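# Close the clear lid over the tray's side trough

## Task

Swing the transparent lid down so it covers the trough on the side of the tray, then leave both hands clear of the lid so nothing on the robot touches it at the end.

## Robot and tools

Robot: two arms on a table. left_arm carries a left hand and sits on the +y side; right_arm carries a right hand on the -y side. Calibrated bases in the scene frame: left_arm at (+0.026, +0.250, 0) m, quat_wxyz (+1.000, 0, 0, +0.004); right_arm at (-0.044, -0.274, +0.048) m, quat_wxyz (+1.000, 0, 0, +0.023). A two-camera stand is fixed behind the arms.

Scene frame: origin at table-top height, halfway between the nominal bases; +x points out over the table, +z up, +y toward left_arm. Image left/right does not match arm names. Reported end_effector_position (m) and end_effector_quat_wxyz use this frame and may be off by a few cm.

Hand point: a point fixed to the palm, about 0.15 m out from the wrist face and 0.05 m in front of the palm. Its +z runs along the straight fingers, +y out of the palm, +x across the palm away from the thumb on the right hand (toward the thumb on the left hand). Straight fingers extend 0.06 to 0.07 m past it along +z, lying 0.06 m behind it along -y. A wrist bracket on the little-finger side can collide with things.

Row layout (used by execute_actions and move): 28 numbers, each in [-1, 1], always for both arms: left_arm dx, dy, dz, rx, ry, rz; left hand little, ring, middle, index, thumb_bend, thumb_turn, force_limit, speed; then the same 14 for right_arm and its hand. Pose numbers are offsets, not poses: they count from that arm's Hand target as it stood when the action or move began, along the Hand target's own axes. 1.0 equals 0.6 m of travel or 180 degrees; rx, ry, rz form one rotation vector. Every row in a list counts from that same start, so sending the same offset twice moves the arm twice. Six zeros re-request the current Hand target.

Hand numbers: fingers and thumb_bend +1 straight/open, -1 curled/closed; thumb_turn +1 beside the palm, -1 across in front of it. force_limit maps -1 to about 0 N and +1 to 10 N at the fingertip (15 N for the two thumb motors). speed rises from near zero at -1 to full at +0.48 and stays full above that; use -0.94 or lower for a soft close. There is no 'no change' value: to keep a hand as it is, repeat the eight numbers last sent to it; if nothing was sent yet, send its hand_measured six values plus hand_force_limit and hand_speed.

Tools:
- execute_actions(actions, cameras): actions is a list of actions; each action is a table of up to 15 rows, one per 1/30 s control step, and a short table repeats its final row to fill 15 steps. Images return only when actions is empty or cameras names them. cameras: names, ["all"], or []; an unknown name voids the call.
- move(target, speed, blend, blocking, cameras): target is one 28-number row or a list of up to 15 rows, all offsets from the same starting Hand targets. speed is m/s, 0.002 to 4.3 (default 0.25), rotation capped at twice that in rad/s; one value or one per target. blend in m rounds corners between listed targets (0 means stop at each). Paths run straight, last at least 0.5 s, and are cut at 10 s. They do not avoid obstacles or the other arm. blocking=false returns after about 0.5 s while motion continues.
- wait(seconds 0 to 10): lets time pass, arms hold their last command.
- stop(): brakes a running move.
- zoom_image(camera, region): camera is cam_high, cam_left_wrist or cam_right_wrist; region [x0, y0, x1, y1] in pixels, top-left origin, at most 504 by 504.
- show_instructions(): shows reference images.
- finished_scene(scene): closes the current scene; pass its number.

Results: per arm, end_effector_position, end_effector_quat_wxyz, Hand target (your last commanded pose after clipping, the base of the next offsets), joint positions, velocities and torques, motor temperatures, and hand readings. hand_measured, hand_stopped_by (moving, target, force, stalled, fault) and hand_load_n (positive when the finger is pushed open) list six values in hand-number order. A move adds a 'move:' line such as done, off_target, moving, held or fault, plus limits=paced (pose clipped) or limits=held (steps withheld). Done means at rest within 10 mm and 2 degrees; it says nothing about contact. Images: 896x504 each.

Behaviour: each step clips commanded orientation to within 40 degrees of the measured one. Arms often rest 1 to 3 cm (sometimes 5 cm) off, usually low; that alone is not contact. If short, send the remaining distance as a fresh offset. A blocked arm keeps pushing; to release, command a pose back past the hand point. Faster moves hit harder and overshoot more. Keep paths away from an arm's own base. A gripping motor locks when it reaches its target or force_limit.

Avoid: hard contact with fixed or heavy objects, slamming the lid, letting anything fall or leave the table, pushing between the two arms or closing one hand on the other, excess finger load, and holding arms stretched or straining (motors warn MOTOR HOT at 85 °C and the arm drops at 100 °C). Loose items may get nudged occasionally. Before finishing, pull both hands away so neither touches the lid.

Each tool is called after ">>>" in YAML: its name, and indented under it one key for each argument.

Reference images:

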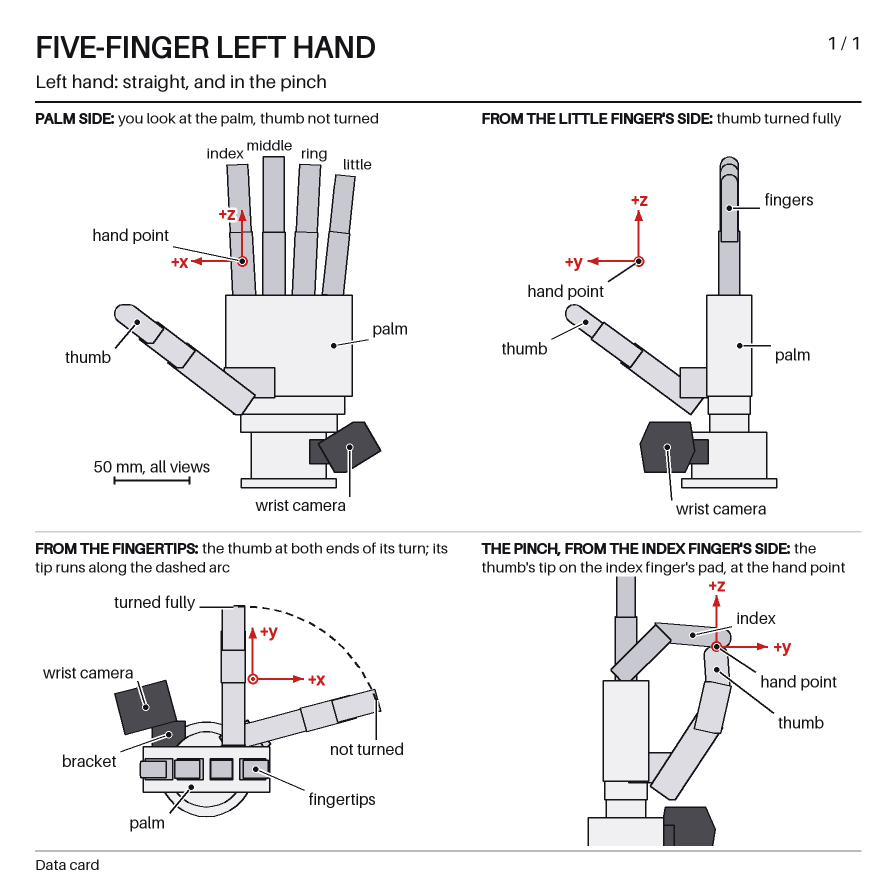

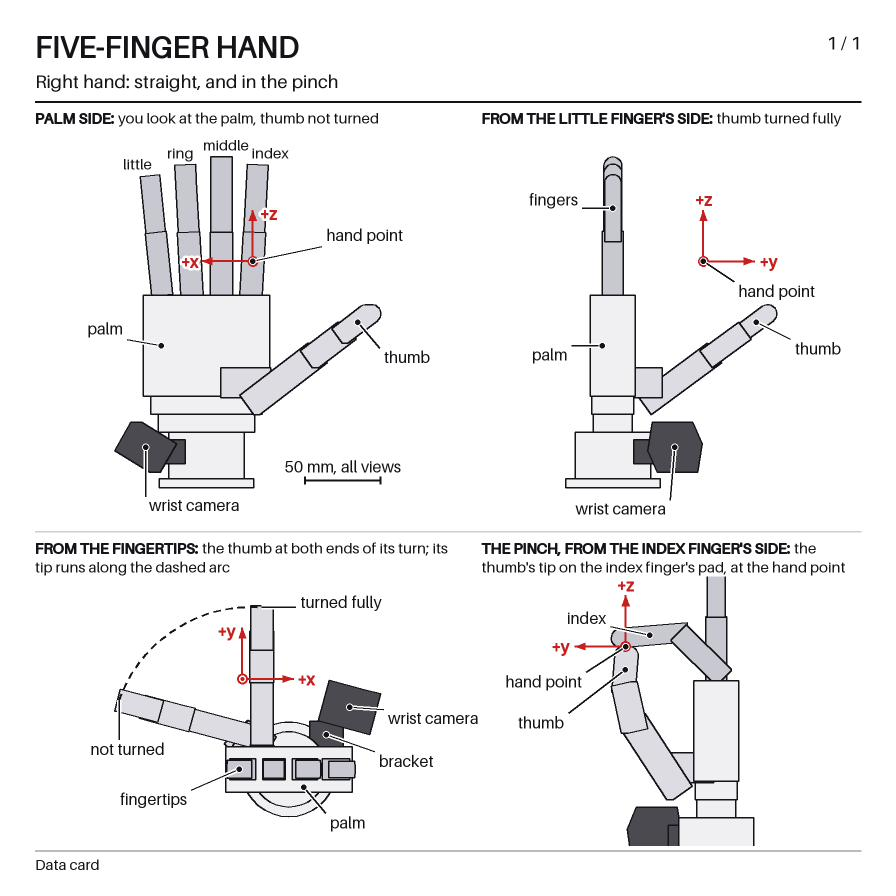

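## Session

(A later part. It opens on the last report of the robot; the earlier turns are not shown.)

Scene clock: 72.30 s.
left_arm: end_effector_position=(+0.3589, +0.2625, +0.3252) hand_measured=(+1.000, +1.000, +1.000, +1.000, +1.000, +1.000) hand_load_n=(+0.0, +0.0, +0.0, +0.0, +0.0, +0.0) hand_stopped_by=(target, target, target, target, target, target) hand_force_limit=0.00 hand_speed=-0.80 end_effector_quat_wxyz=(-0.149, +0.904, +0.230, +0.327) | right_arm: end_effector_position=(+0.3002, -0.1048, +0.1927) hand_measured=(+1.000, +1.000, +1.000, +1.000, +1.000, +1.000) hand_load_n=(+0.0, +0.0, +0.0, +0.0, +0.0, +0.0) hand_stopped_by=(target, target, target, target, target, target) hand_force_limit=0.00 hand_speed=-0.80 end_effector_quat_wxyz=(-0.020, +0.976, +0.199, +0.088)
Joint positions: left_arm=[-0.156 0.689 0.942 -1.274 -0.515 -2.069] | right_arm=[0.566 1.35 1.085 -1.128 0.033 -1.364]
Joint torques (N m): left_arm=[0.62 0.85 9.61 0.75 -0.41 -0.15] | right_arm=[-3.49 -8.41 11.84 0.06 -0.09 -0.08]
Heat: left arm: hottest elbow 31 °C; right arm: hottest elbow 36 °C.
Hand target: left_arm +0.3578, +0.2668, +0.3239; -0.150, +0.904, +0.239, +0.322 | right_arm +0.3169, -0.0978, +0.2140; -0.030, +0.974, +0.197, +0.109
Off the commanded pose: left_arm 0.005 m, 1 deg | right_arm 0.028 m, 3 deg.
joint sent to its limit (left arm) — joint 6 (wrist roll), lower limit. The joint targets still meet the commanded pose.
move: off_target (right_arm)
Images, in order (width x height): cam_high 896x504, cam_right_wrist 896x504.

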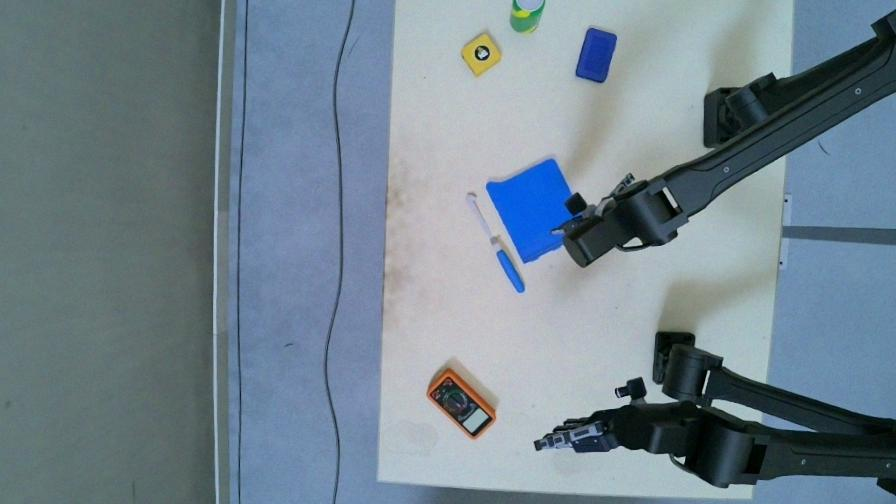

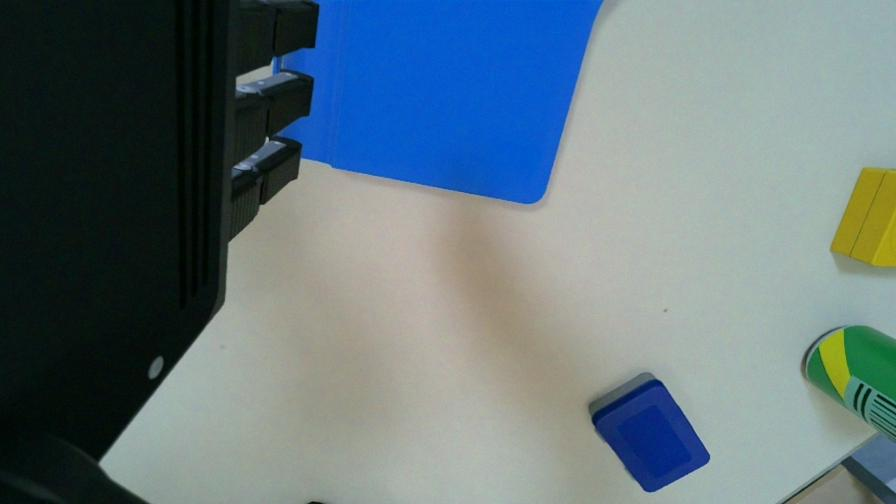

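>>> move:
  target: [0,0,0,0,0,0, 1, 1, 1, 1, 1, 1, 0, -0.8, 0.1, -0.13, -0.06, 0,0,0, 1, 1, 1, 1, 1, 1, 0, -0.8]
  speed: 0.25
  cameras: ["cam_right_wrist"]

>>> zoom_image:
  camera: "cam_right_wrist"
  region: [330, 0, 560, 210]

Scene clock: 74.87 s.
left_arm: end_effector_position=(+0.3589, +0.2625, +0.3252) hand_measured=(+1.000, +1.000, +1.000, +1.000, +1.000, +1.000) hand_load_n=(+0.0, +0.5, +0.0, +0.0, +0.0, +0.0) hand_stopped_by=(target, target, target, target, target, target) hand_force_limit=0.00 hand_speed=-0.80 end_effector_quat_wxyz=(-0.149, +0.904, +0.230, +0.327) | right_arm: end_effector_position=(+0.3207, -0.0184, +0.2441) hand_measured=(+1.000, +1.000, +1.000, +1.000, +1.000, +1.000) hand_load_n=(+0.0, +0.0, +0.0, +0.0, +0.0, +0.0) hand_stopped_by=(target, target, target, target, target, target) hand_force_limit=0.00 hand_speed=-0.80 end_effector_quat_wxyz=(-0.020, +0.975, +0.203, +0.091)
Joint positions: left_arm=[-0.156 0.689 0.942 -1.274 -0.515 -2.069] | right_arm=[0.697 1.503 1.38 -1.271 0.059 -1.243]
Joint torques (N m): left_arm=[0.44 1.08 9.66 1.06 -0.33 -0.16] | right_arm=[-2.43 -9.99 12.37 0.06 0.09 0.07]
Heat: left arm: hottest elbow 31 °C; right arm: hottest elbow 36 °C.
Hand target: left_arm +0.3578, +0.2668, +0.3239; -0.150, +0.904, +0.239, +0.322 | right_arm +0.3331, -0.0071, +0.2635; -0.029, +0.974, +0.197, +0.109
Off the commanded pose: left_arm 0.005 m, 1 deg | right_arm 0.026 m, 2 deg.
joint sent to its limit (left arm) — joint 6 (wrist roll), lower limit. The joint targets still meet the commanded pose.
move: off_target (right_arm)
Images, in order (width x height): cam_right_wrist 896x504.

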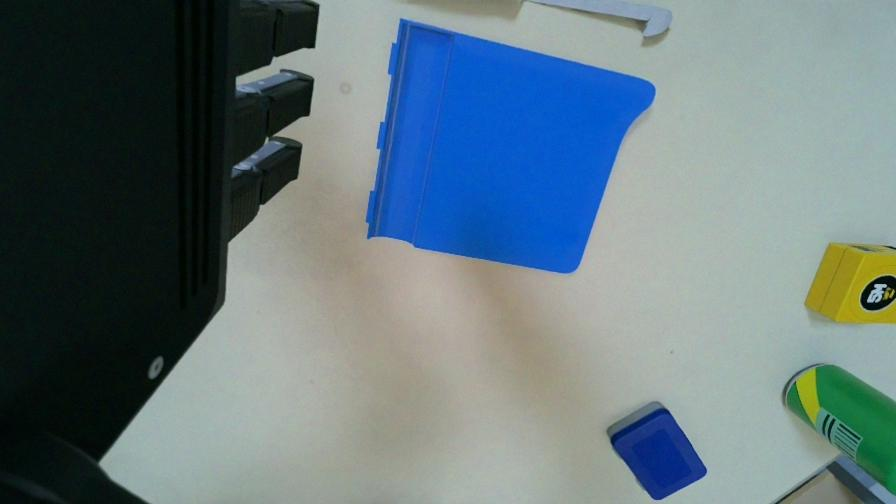

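Scaled by 2.191.

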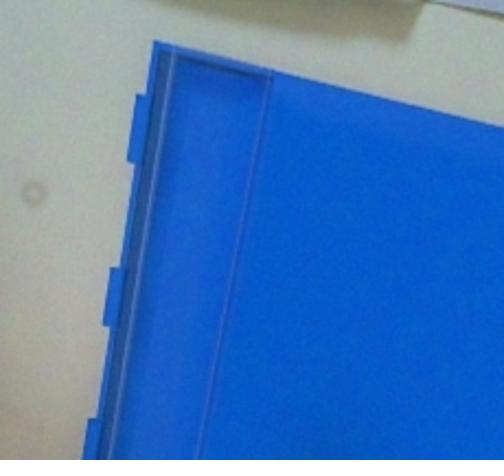

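>>> finished_scene:
  scene: 1

The scene is finished: the task was done.


## Next scene

The same job, from a new start.

Reference images:

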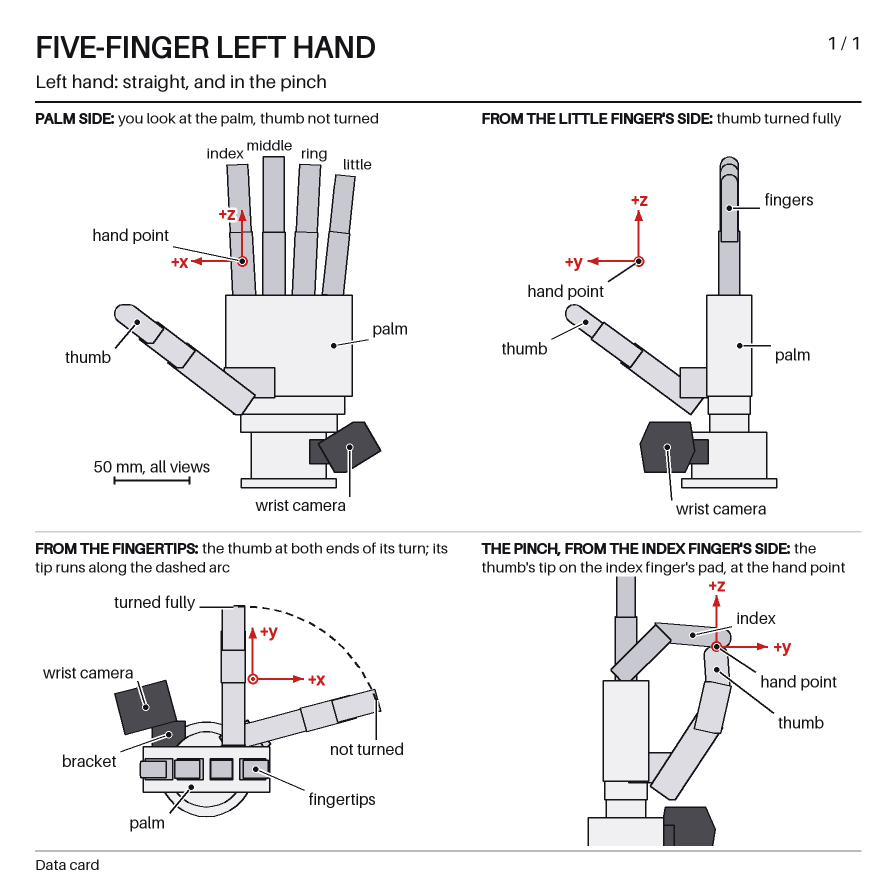

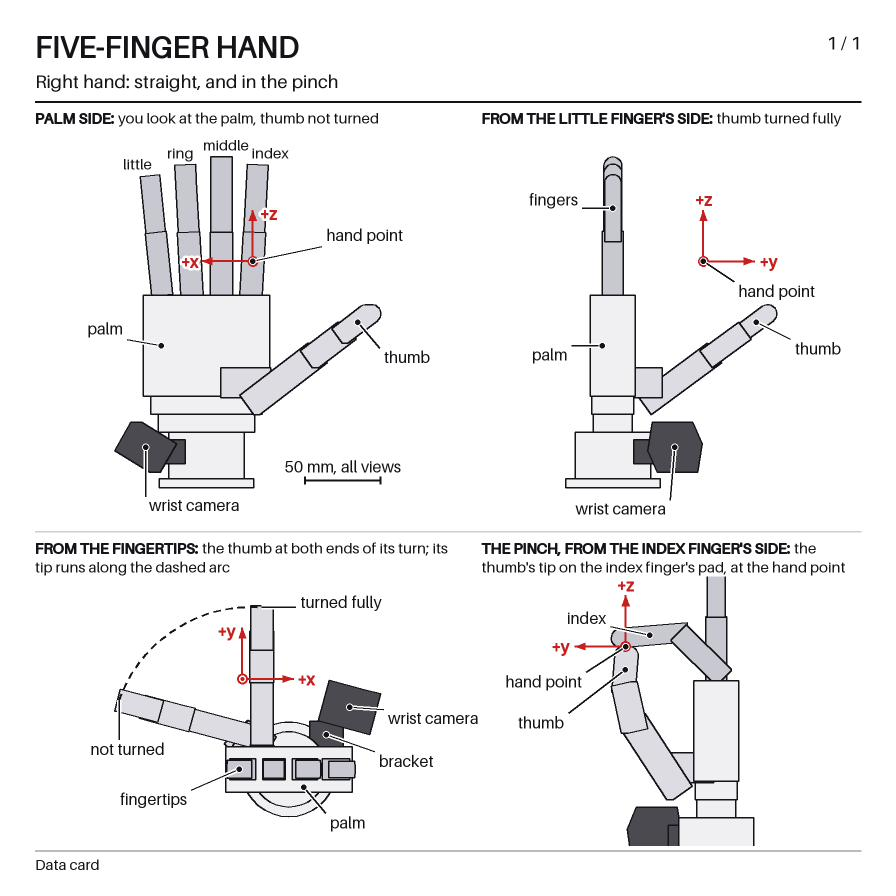

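>>> execute_actions:
  actions: []

Scene clock: 0.00 s.
left_arm: end_effector_position=(+0.3871, +0.4437, +0.1615) hand_measured=(+1.000, +1.000, +1.000, +1.000, +1.000, +1.000) hand_load_n=(+0.0, +0.0, +0.0, +0.0, +0.0, +0.0) hand_stopped_by=(target, target, target, target, target, target) hand_force_limit=0.00 hand_speed=-0.80 end_effector_quat_wxyz=(+0.734, -0.041, +0.675, +0.058) | right_arm: end_effector_position=(+0.5313, -0.2180, +0.3347) hand_measured=(+1.000, +1.000, +1.000, +1.000, +1.000, +1.000) hand_load_n=(+0.0, +0.0, +0.0, +0.0, +0.0, +0.0) hand_stopped_by=(target, target, target, target, target, target) hand_force_limit=0.00 hand_speed=-0.80 end_effector_quat_wxyz=(+0.131, -0.421, +0.829, -0.344)
Joint positions: left_arm=[0.542 1.237 0.125 1.204 0.409 1.552] | right_arm=[0.147 1.563 1.633 -1.129 0.58 0.668]
Joint velocities: within noise
Joint torques (N m): no reading
Motor temperatures (°C): left_arm=[24 28 25 29 26 27] | right_arm=[26 29 29 27 27 25]
Heat: left arm: hottest wrist pitch 29 °C; right arm: hottest shoulder 29 °C.
Hand target: left_arm +0.3914, +0.4464, +0.1689; +0.739, -0.038, +0.669, +0.061 | right_arm +0.5375, -0.2169, +0.3562; +0.152, -0.412, +0.827, -0.350

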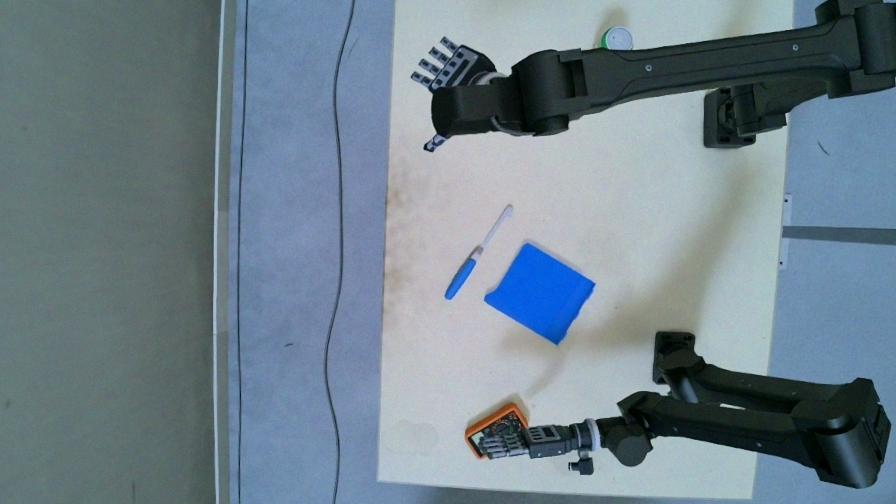

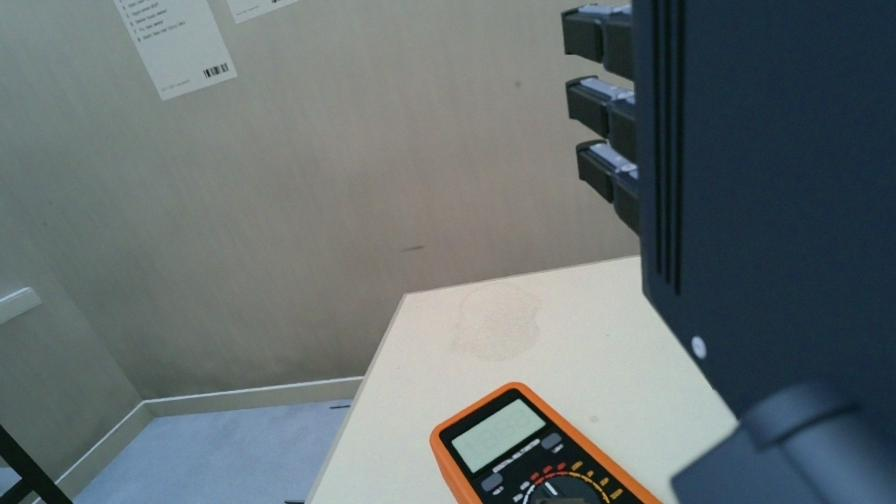

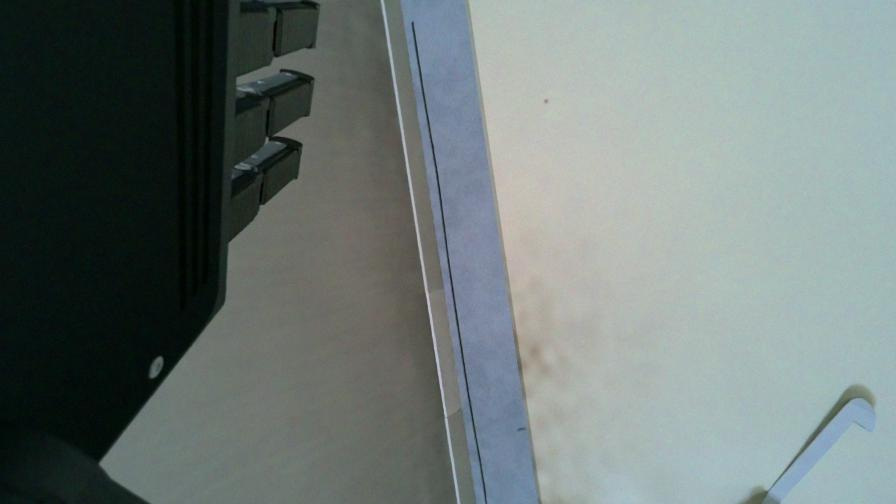

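>>> zoom_image:
  camera: "cam_high"
  region: [460, 220, 620, 360]

Scaled by 3.150.

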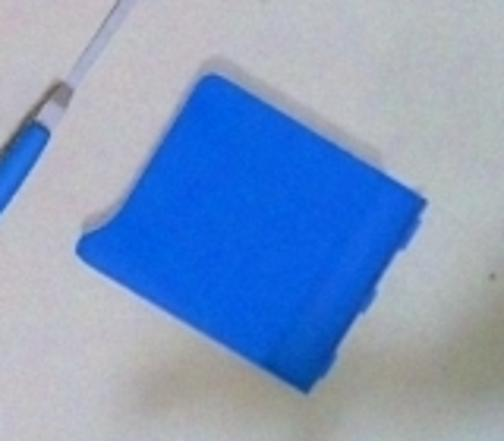

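>>> move:
  target: [0,0,0,0,0,0, 1, 1, 1, 1, 1, 1, 0, -0.8, 0.0217, 0.3738, -0.3095, -0.120, -0.1585, -0.477, 1, 1, 1, 1, 1, 1, 0, -0.8]
  speed: 0.5
  cameras: ["cam_high","cam_right_wrist"]

Scene clock: 13.80 s.
left_arm: end_effector_position=(+0.3871, +0.4437, +0.1615) hand_measured=(+1.000, +1.000, +1.000, +1.000, +1.000, +1.000) hand_load_n=(+0.0, +0.0, +0.0, +0.0, +0.0, +0.0) hand_stopped_by=(target, target, target, target, target, target) hand_force_limit=0.00 hand_speed=-0.80 end_effector_quat_wxyz=(+0.734, -0.041, +0.675, +0.058) | right_arm: end_effector_position=(+0.2988, -0.0512, +0.3260) hand_measured=(+1.000, +1.000, +1.000, +1.000, +1.000, +1.000) hand_load_n=(+0.0, +0.0, +0.0, +0.0, +0.0, +0.0) hand_stopped_by=(target, target, target, target, target, target) hand_force_limit=0.00 hand_speed=-0.80 end_effector_quat_wxyz=(+0.017, +0.940, -0.323, +0.111)
Joint positions: left_arm=[0.542 1.237 0.125 1.204 0.409 1.552] | right_arm=[0.594 1.513 1.613 -1.572 0.201 -0.279]
Joint torques (N m): left_arm=[-0.5 -3.31 7.02 1.72 -0.03 0.03] | right_arm=[-2.61 -10.4 9.24 0.06 0.05 -0.09]
Heat: left arm: hottest wrist pitch 29 °C; right arm: hottest elbow 31 °C.
Hand target: left_arm +0.3914, +0.4464, +0.1689; +0.739, -0.038, +0.669, +0.061 | right_arm +0.3001, -0.0498, +0.3306; +0.015, +0.941, -0.318, +0.111
Off the commanded pose: left_arm 0.009 m, 1 deg | right_arm 0.005 m, 1 deg.
move: done
Images, in order (width x height): cam_high 896x504, cam_right_wrist 896x504.

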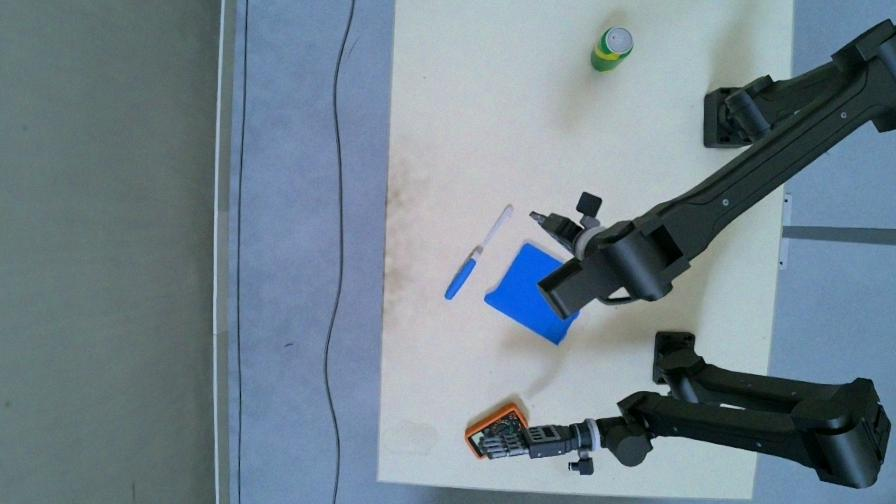

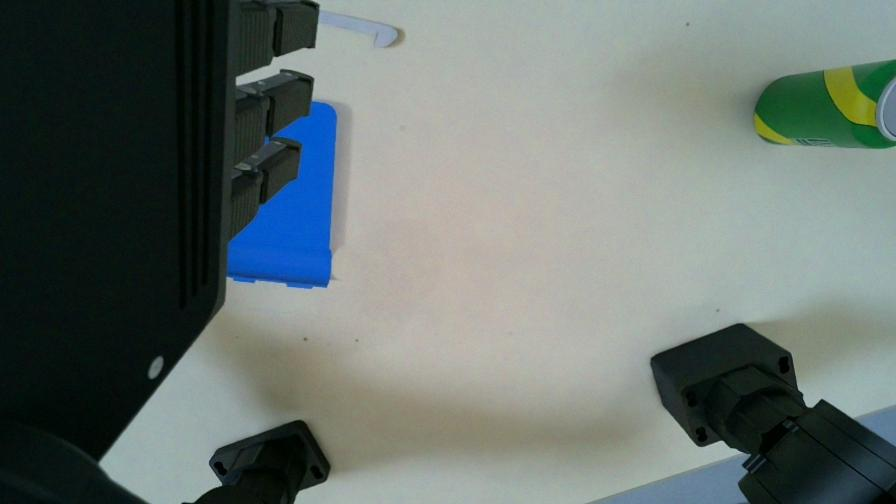

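>>> move:
  target: [0,0,0,0,0,0, 1, 1, 1, 1, 1, 1, 0, -0.8, -0.3357, -0.1445, 0.153, 0.0958, -0.0168, -0.5385, 1, 1, 1, 1, 1, 1, 0, -0.8]
  speed: 0.45
  cameras: ["cam_high","cam_right_wrist"]

>>> zoom_image:
  camera: "cam_right_wrist"
  region: [230, 0, 560, 270]

Scene clock: 19.53 s.
left_arm: end_effector_position=(+0.3871, +0.4437, +0.1615) hand_measured=(+1.000, +1.000, +1.000, +1.000, +1.000, +1.000) hand_load_n=(+0.0, +0.0, +0.0, +0.0, +0.0, +0.0) hand_stopped_by=(target, target, target, target, target, target) hand_force_limit=0.00 hand_speed=-0.80 end_effector_quat_wxyz=(+0.734, -0.041, +0.675, +0.058) | right_arm: end_effector_position=(+0.2150, +0.1268, +0.2027) hand_measured=(+1.000, +1.000, +1.000, +1.000, +1.000, +1.000) hand_load_n=(+0.0, +0.0, +0.5, +0.0, +0.0, +0.0) hand_stopped_by=(target, target, target, target, target, target) hand_force_limit=0.00 hand_speed=-0.80 end_effector_quat_wxyz=(-0.037, +0.860, +0.504, +0.079)
Joint positions: left_arm=[0.542 1.237 0.125 1.204 0.409 1.552] | right_arm=[1.085 1.57 1.344 -1.173 0.028 -1.503]
Joint torques (N m): left_arm=[-0.38 -2.32 7.27 1.85 -0.07 0.09] | right_arm=[-2.37 -11.34 7.57 1.06 -0.11 -0.06]
Heat: left arm: hottest wrist pitch 29 °C; right arm: hottest elbow 32 °C.
Hand target: left_arm +0.3914, +0.4464, +0.1689; +0.739, -0.038, +0.669, +0.061 | right_arm +0.2151, +0.1302, +0.2008; -0.040, +0.856, +0.508, +0.082
Off the commanded pose: left_arm 0.009 m, 1 deg | right_arm 0.004 m, 1 deg.
move: done
Images, in order (width x height): cam_high 896x504, cam_right_wrist 896x504.

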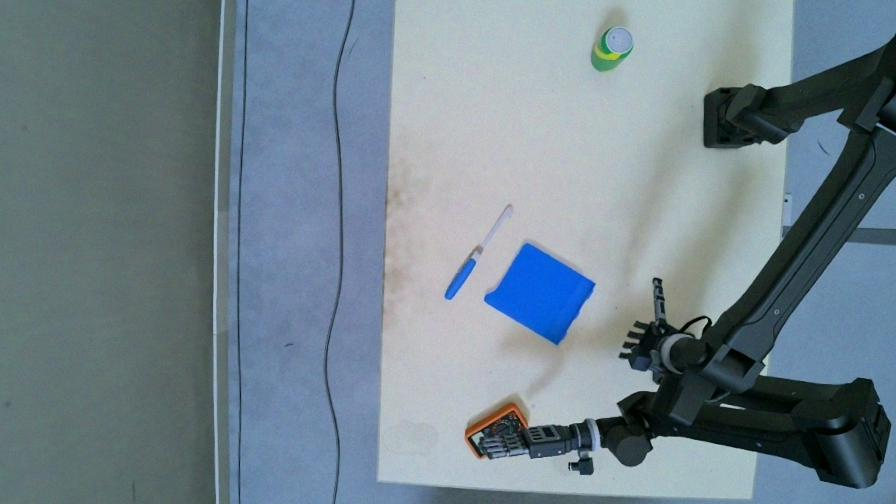

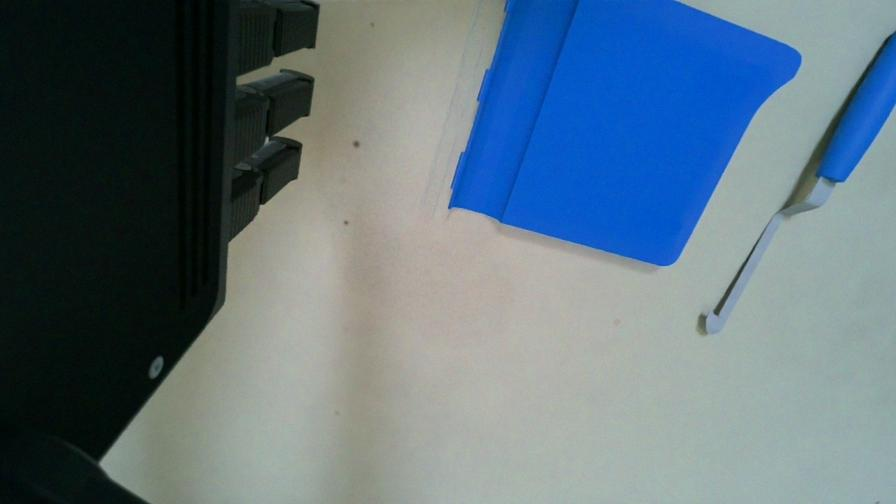

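Scaled by 1.527.

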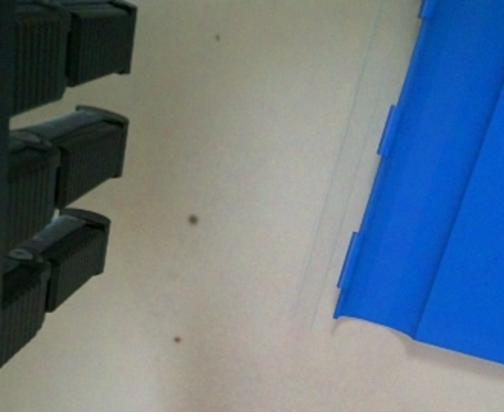

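>>> move:
  target: [0,0,0,0,0,0, 1, 1, 1, 1, 1, 1, 0, -0.8, -0.0025, -0.0025, 0.148, 0, 0, 0, 1, 1, 1, 1, 1, 1, 0, -0.8]
  speed: 0.2
  cameras: ["cam_high","cam_right_wrist"]

>>> zoom_image:
  camera: "cam_right_wrist"
  region: [230, 0, 560, 270]

Scene clock: 30.97 s.
left_arm: end_effector_position=(+0.3871, +0.4437, +0.1615) hand_measured=(+1.000, +1.000, +1.000, +1.000, +1.000, +1.000) hand_load_n=(+0.0, +0.0, +0.0, +0.0, +0.0, +0.0) hand_stopped_by=(target, target, target, target, target, target) hand_force_limit=0.00 hand_speed=-0.80 end_effector_quat_wxyz=(+0.734, -0.041, +0.675, +0.058) | right_arm: end_effector_position=(+0.2200, +0.1374, +0.1086) hand_measured=(+1.000, +1.000, +1.000, +1.000, +1.000, +1.000) hand_load_n=(+0.0, +0.0, +0.0, +0.0, -0.5, +0.0) hand_stopped_by=(target, target, target, target, target, target) hand_force_limit=0.00 hand_speed=-0.80 end_effector_quat_wxyz=(-0.033, +0.860, +0.505, +0.072)
Joint positions: left_arm=[0.542 1.237 0.125 1.204 0.409 1.552] | right_arm=[1.085 1.691 1.234 -0.957 0.028 -1.505]
Joint torques (N m): left_arm=[-0.38 -2.78 7.13 1.95 -0.13 0.05] | right_arm=[-2.61 -12.98 7.46 0.92 -0.09 -0.08]
Heat: left arm: hottest wrist pitch 29 °C; right arm: hottest elbow 33 °C.
Hand target: left_arm +0.3914, +0.4464, +0.1689; +0.739, -0.038, +0.669, +0.061 | right_arm +0.2220, +0.1431, +0.1131; -0.040, +0.856, +0.508, +0.082
Off the commanded pose: left_arm 0.009 m, 1 deg | right_arm 0.007 m, 1 deg.
move: done
Images, in order (width x height): cam_high 896x504, cam_right_wrist 896x504.

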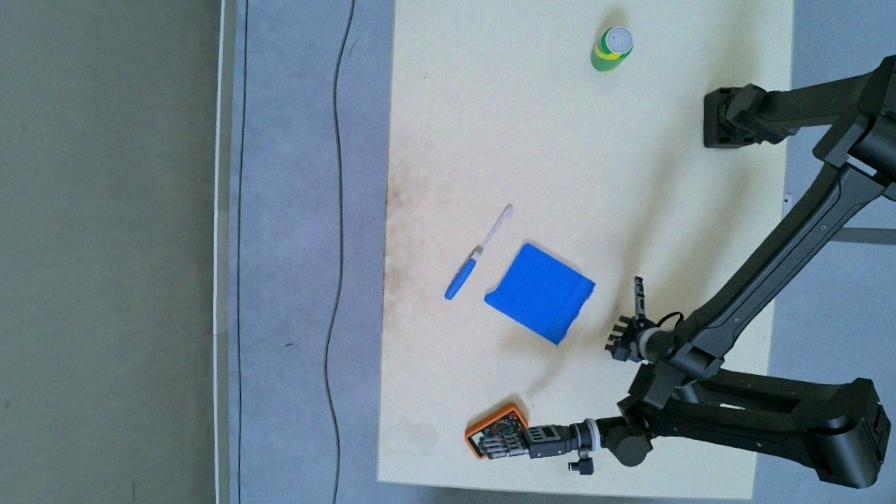

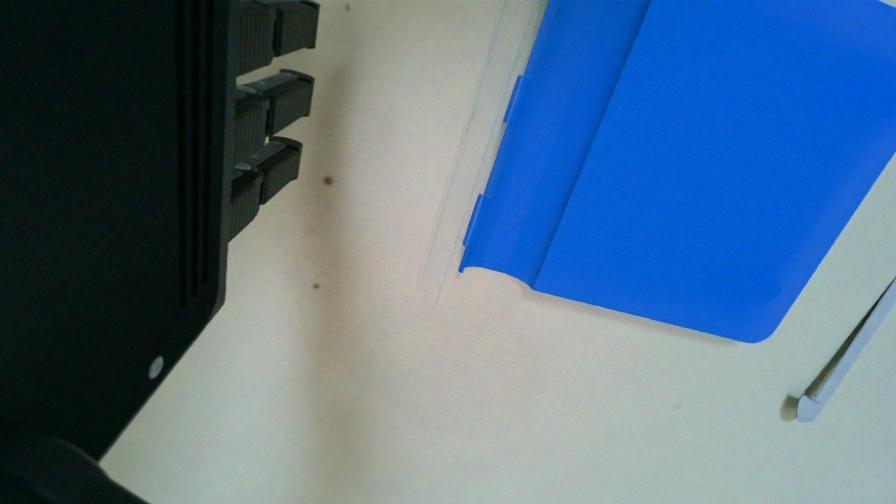

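Scaled by 1.527.

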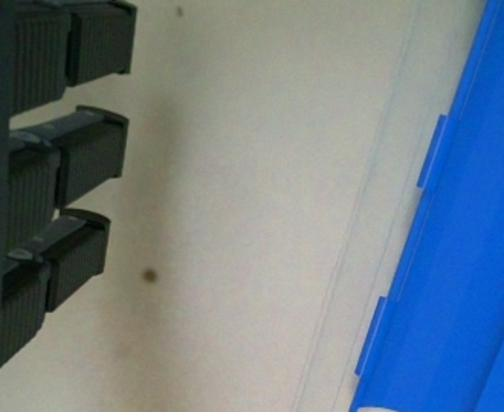

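>>> move:
  target: [0,0,0,0,0,0, 1, 1, 1, 1, 1, 1, 0, -0.8, 0.001, 0.183, -0.002, 0, 0, 0, 1, 1, 1, 1, 1, 1, 0, -0.8]
  speed: 0.12
  cameras: ["cam_right_wrist"]

>>> zoom_image:
  camera: "cam_right_wrist"
  region: [230, 0, 560, 270]

Scene clock: 35.60 s.
left_arm: end_effector_position=(+0.3871, +0.4437, +0.1615) hand_measured=(+1.000, +1.000, +1.000, +1.000, +1.000, +1.000) hand_load_n=(+0.0, +0.0, +0.0, +0.0, +0.0, +0.0) hand_stopped_by=(target, target, target, target, target, target) hand_force_limit=0.00 hand_speed=-0.80 end_effector_quat_wxyz=(+0.734, -0.041, +0.675, +0.058) | right_arm: end_effector_position=(+0.3075, +0.0843, +0.1080) hand_measured=(+1.000, +1.000, +1.000, +1.000, +1.000, +1.000) hand_load_n=(+0.0, +0.0, +0.0, +0.0, +0.0, +0.0) hand_stopped_by=(target, target, target, target, target, target) hand_force_limit=0.00 hand_speed=-0.80 end_effector_quat_wxyz=(-0.037, +0.858, +0.508, +0.069)
Joint positions: left_arm=[0.542 1.237 0.125 1.204 0.409 1.552] | right_arm=[0.871 1.691 1.234 -0.957 -0.017 -1.723]
Joint torques (N m): left_arm=[-0.44 -3.66 7.2 1.92 -0.09 0.08] | right_arm=[-3.25 -12.04 9.09 0.65 0.03 -0.06]
Heat: left arm: hottest wrist pitch 29 °C; right arm: hottest elbow 32 °C.
Hand target: left_arm +0.3914, +0.4464, +0.1689; +0.739, -0.038, +0.669, +0.061 | right_arm +0.3185, +0.0907, +0.1160; -0.040, +0.856, +0.508, +0.082
Off the commanded pose: left_arm 0.009 m, 1 deg | right_arm 0.015 m, 1 deg.
move: off_target (right_arm)
Images, in order (width x height): cam_right_wrist 896x504.

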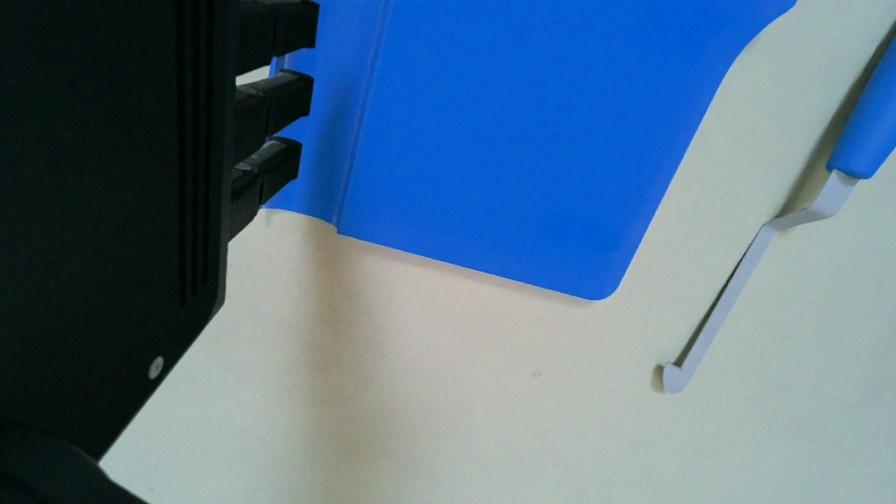

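Scaled by 1.527.

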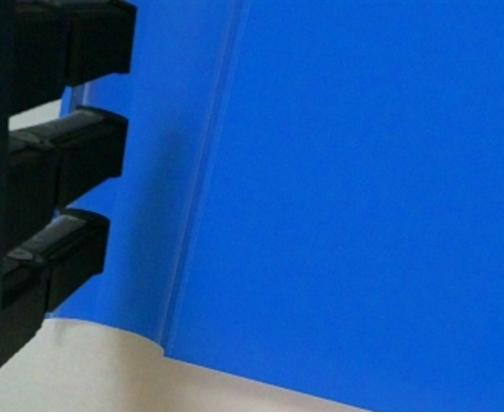

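>>> move:
  target:
    - [0,0,0,0,0,0, 1, 1, 1, 1, 1, 1, 0, -0.8, -0.005, 0.01, 0.03, 0,0,0, 1, 1, 1, 1, 1, 1, 0, -0.8]
    - [0,0,0,0,0,0, 1, 1, 1, 1, 1, 1, 0, -0.8, 0.036, 0.0, -0.18, 0,0,0, 1, 1, 1, 1, 1, 1, 0, -0.8]
    - [0,0,0,0,0,0, 1, 1, 1, 1, 1, 1, 0, -0.8, 0.1, -0.09, -0.24, 0,0,0, 1, 1, 1, 1, 1, 1, 0, -0.8]
  speed: [0.06, 0.2, 0.3]
  blend: [0, 0.03, 0]
  cameras: ["cam_right_wrist"]

>>> zoom_image:
  camera: "cam_right_wrist"
  region: [330, 0, 560, 230]

Scene clock: 40.10 s.
left_arm: end_effector_position=(+0.3871, +0.4437, +0.1615) hand_measured=(+1.000, +1.000, +1.000, +1.000, +1.000, +1.000) hand_load_n=(+0.0, +0.0, +0.0, +0.0, +0.0, +0.0) hand_stopped_by=(target, target, target, target, target, target) hand_force_limit=0.00 hand_speed=-0.80 end_effector_quat_wxyz=(+0.734, -0.041, +0.675, +0.058) | right_arm: end_effector_position=(+0.2730, +0.1354, +0.2426) hand_measured=(+1.000, +1.000, +1.000, +1.000, +1.000, +1.000) hand_load_n=(+0.0, +0.0, +0.0, +0.0, +0.0, +0.0) hand_stopped_by=(target, target, target, target, target, target) hand_force_limit=0.00 hand_speed=-0.80 end_effector_quat_wxyz=(-0.028, +0.854, +0.516, +0.058)
Joint positions: left_arm=[0.542 1.237 0.125 1.204 0.409 1.552] | right_arm=[0.988 1.67 1.574 -1.347 0.005 -1.626]
Joint torques (N m): left_arm=[-1.26 -3.02 7.2 1.91 -0.04 0.1] | right_arm=[-3.37 -12.92 12.79 0.09 0.05 0.1]
Heat: left arm: hottest wrist pitch 29 °C; right arm: hottest elbow 33 °C.
Hand target: left_arm +0.3914, +0.4464, +0.1689; +0.739, -0.038, +0.669, +0.061 | right_arm +0.2849, +0.1467, +0.2675; -0.039, +0.856, +0.508, +0.082
Off the commanded pose: left_arm 0.009 m, 1 deg | right_arm 0.030 m, 3 deg.
move: off_target (right_arm)
Images, in order (width x height): cam_right_wrist 896x504.

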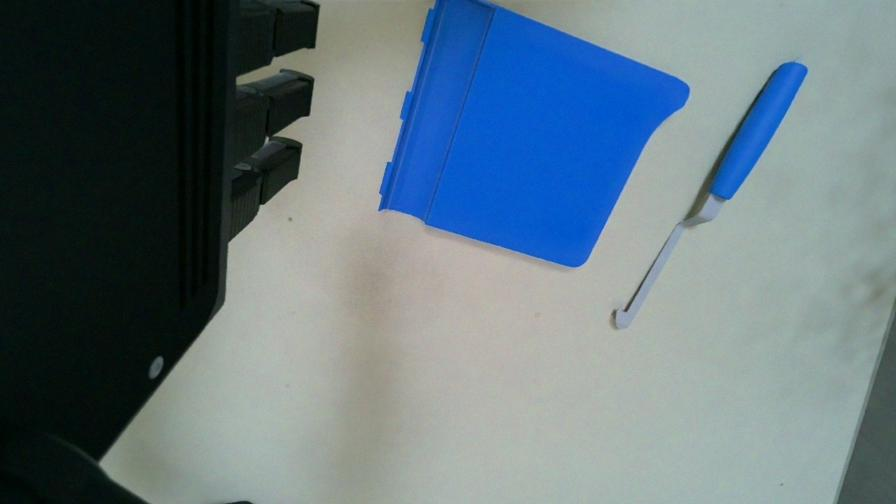

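Scaled by 2.191.

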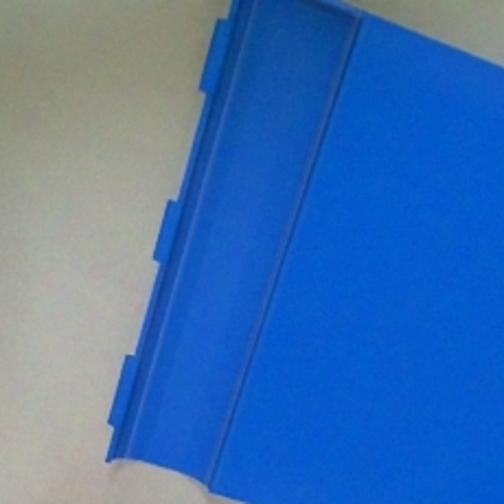

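>>> finished_scene:
  scene: 2

The scene is finished: the task was done.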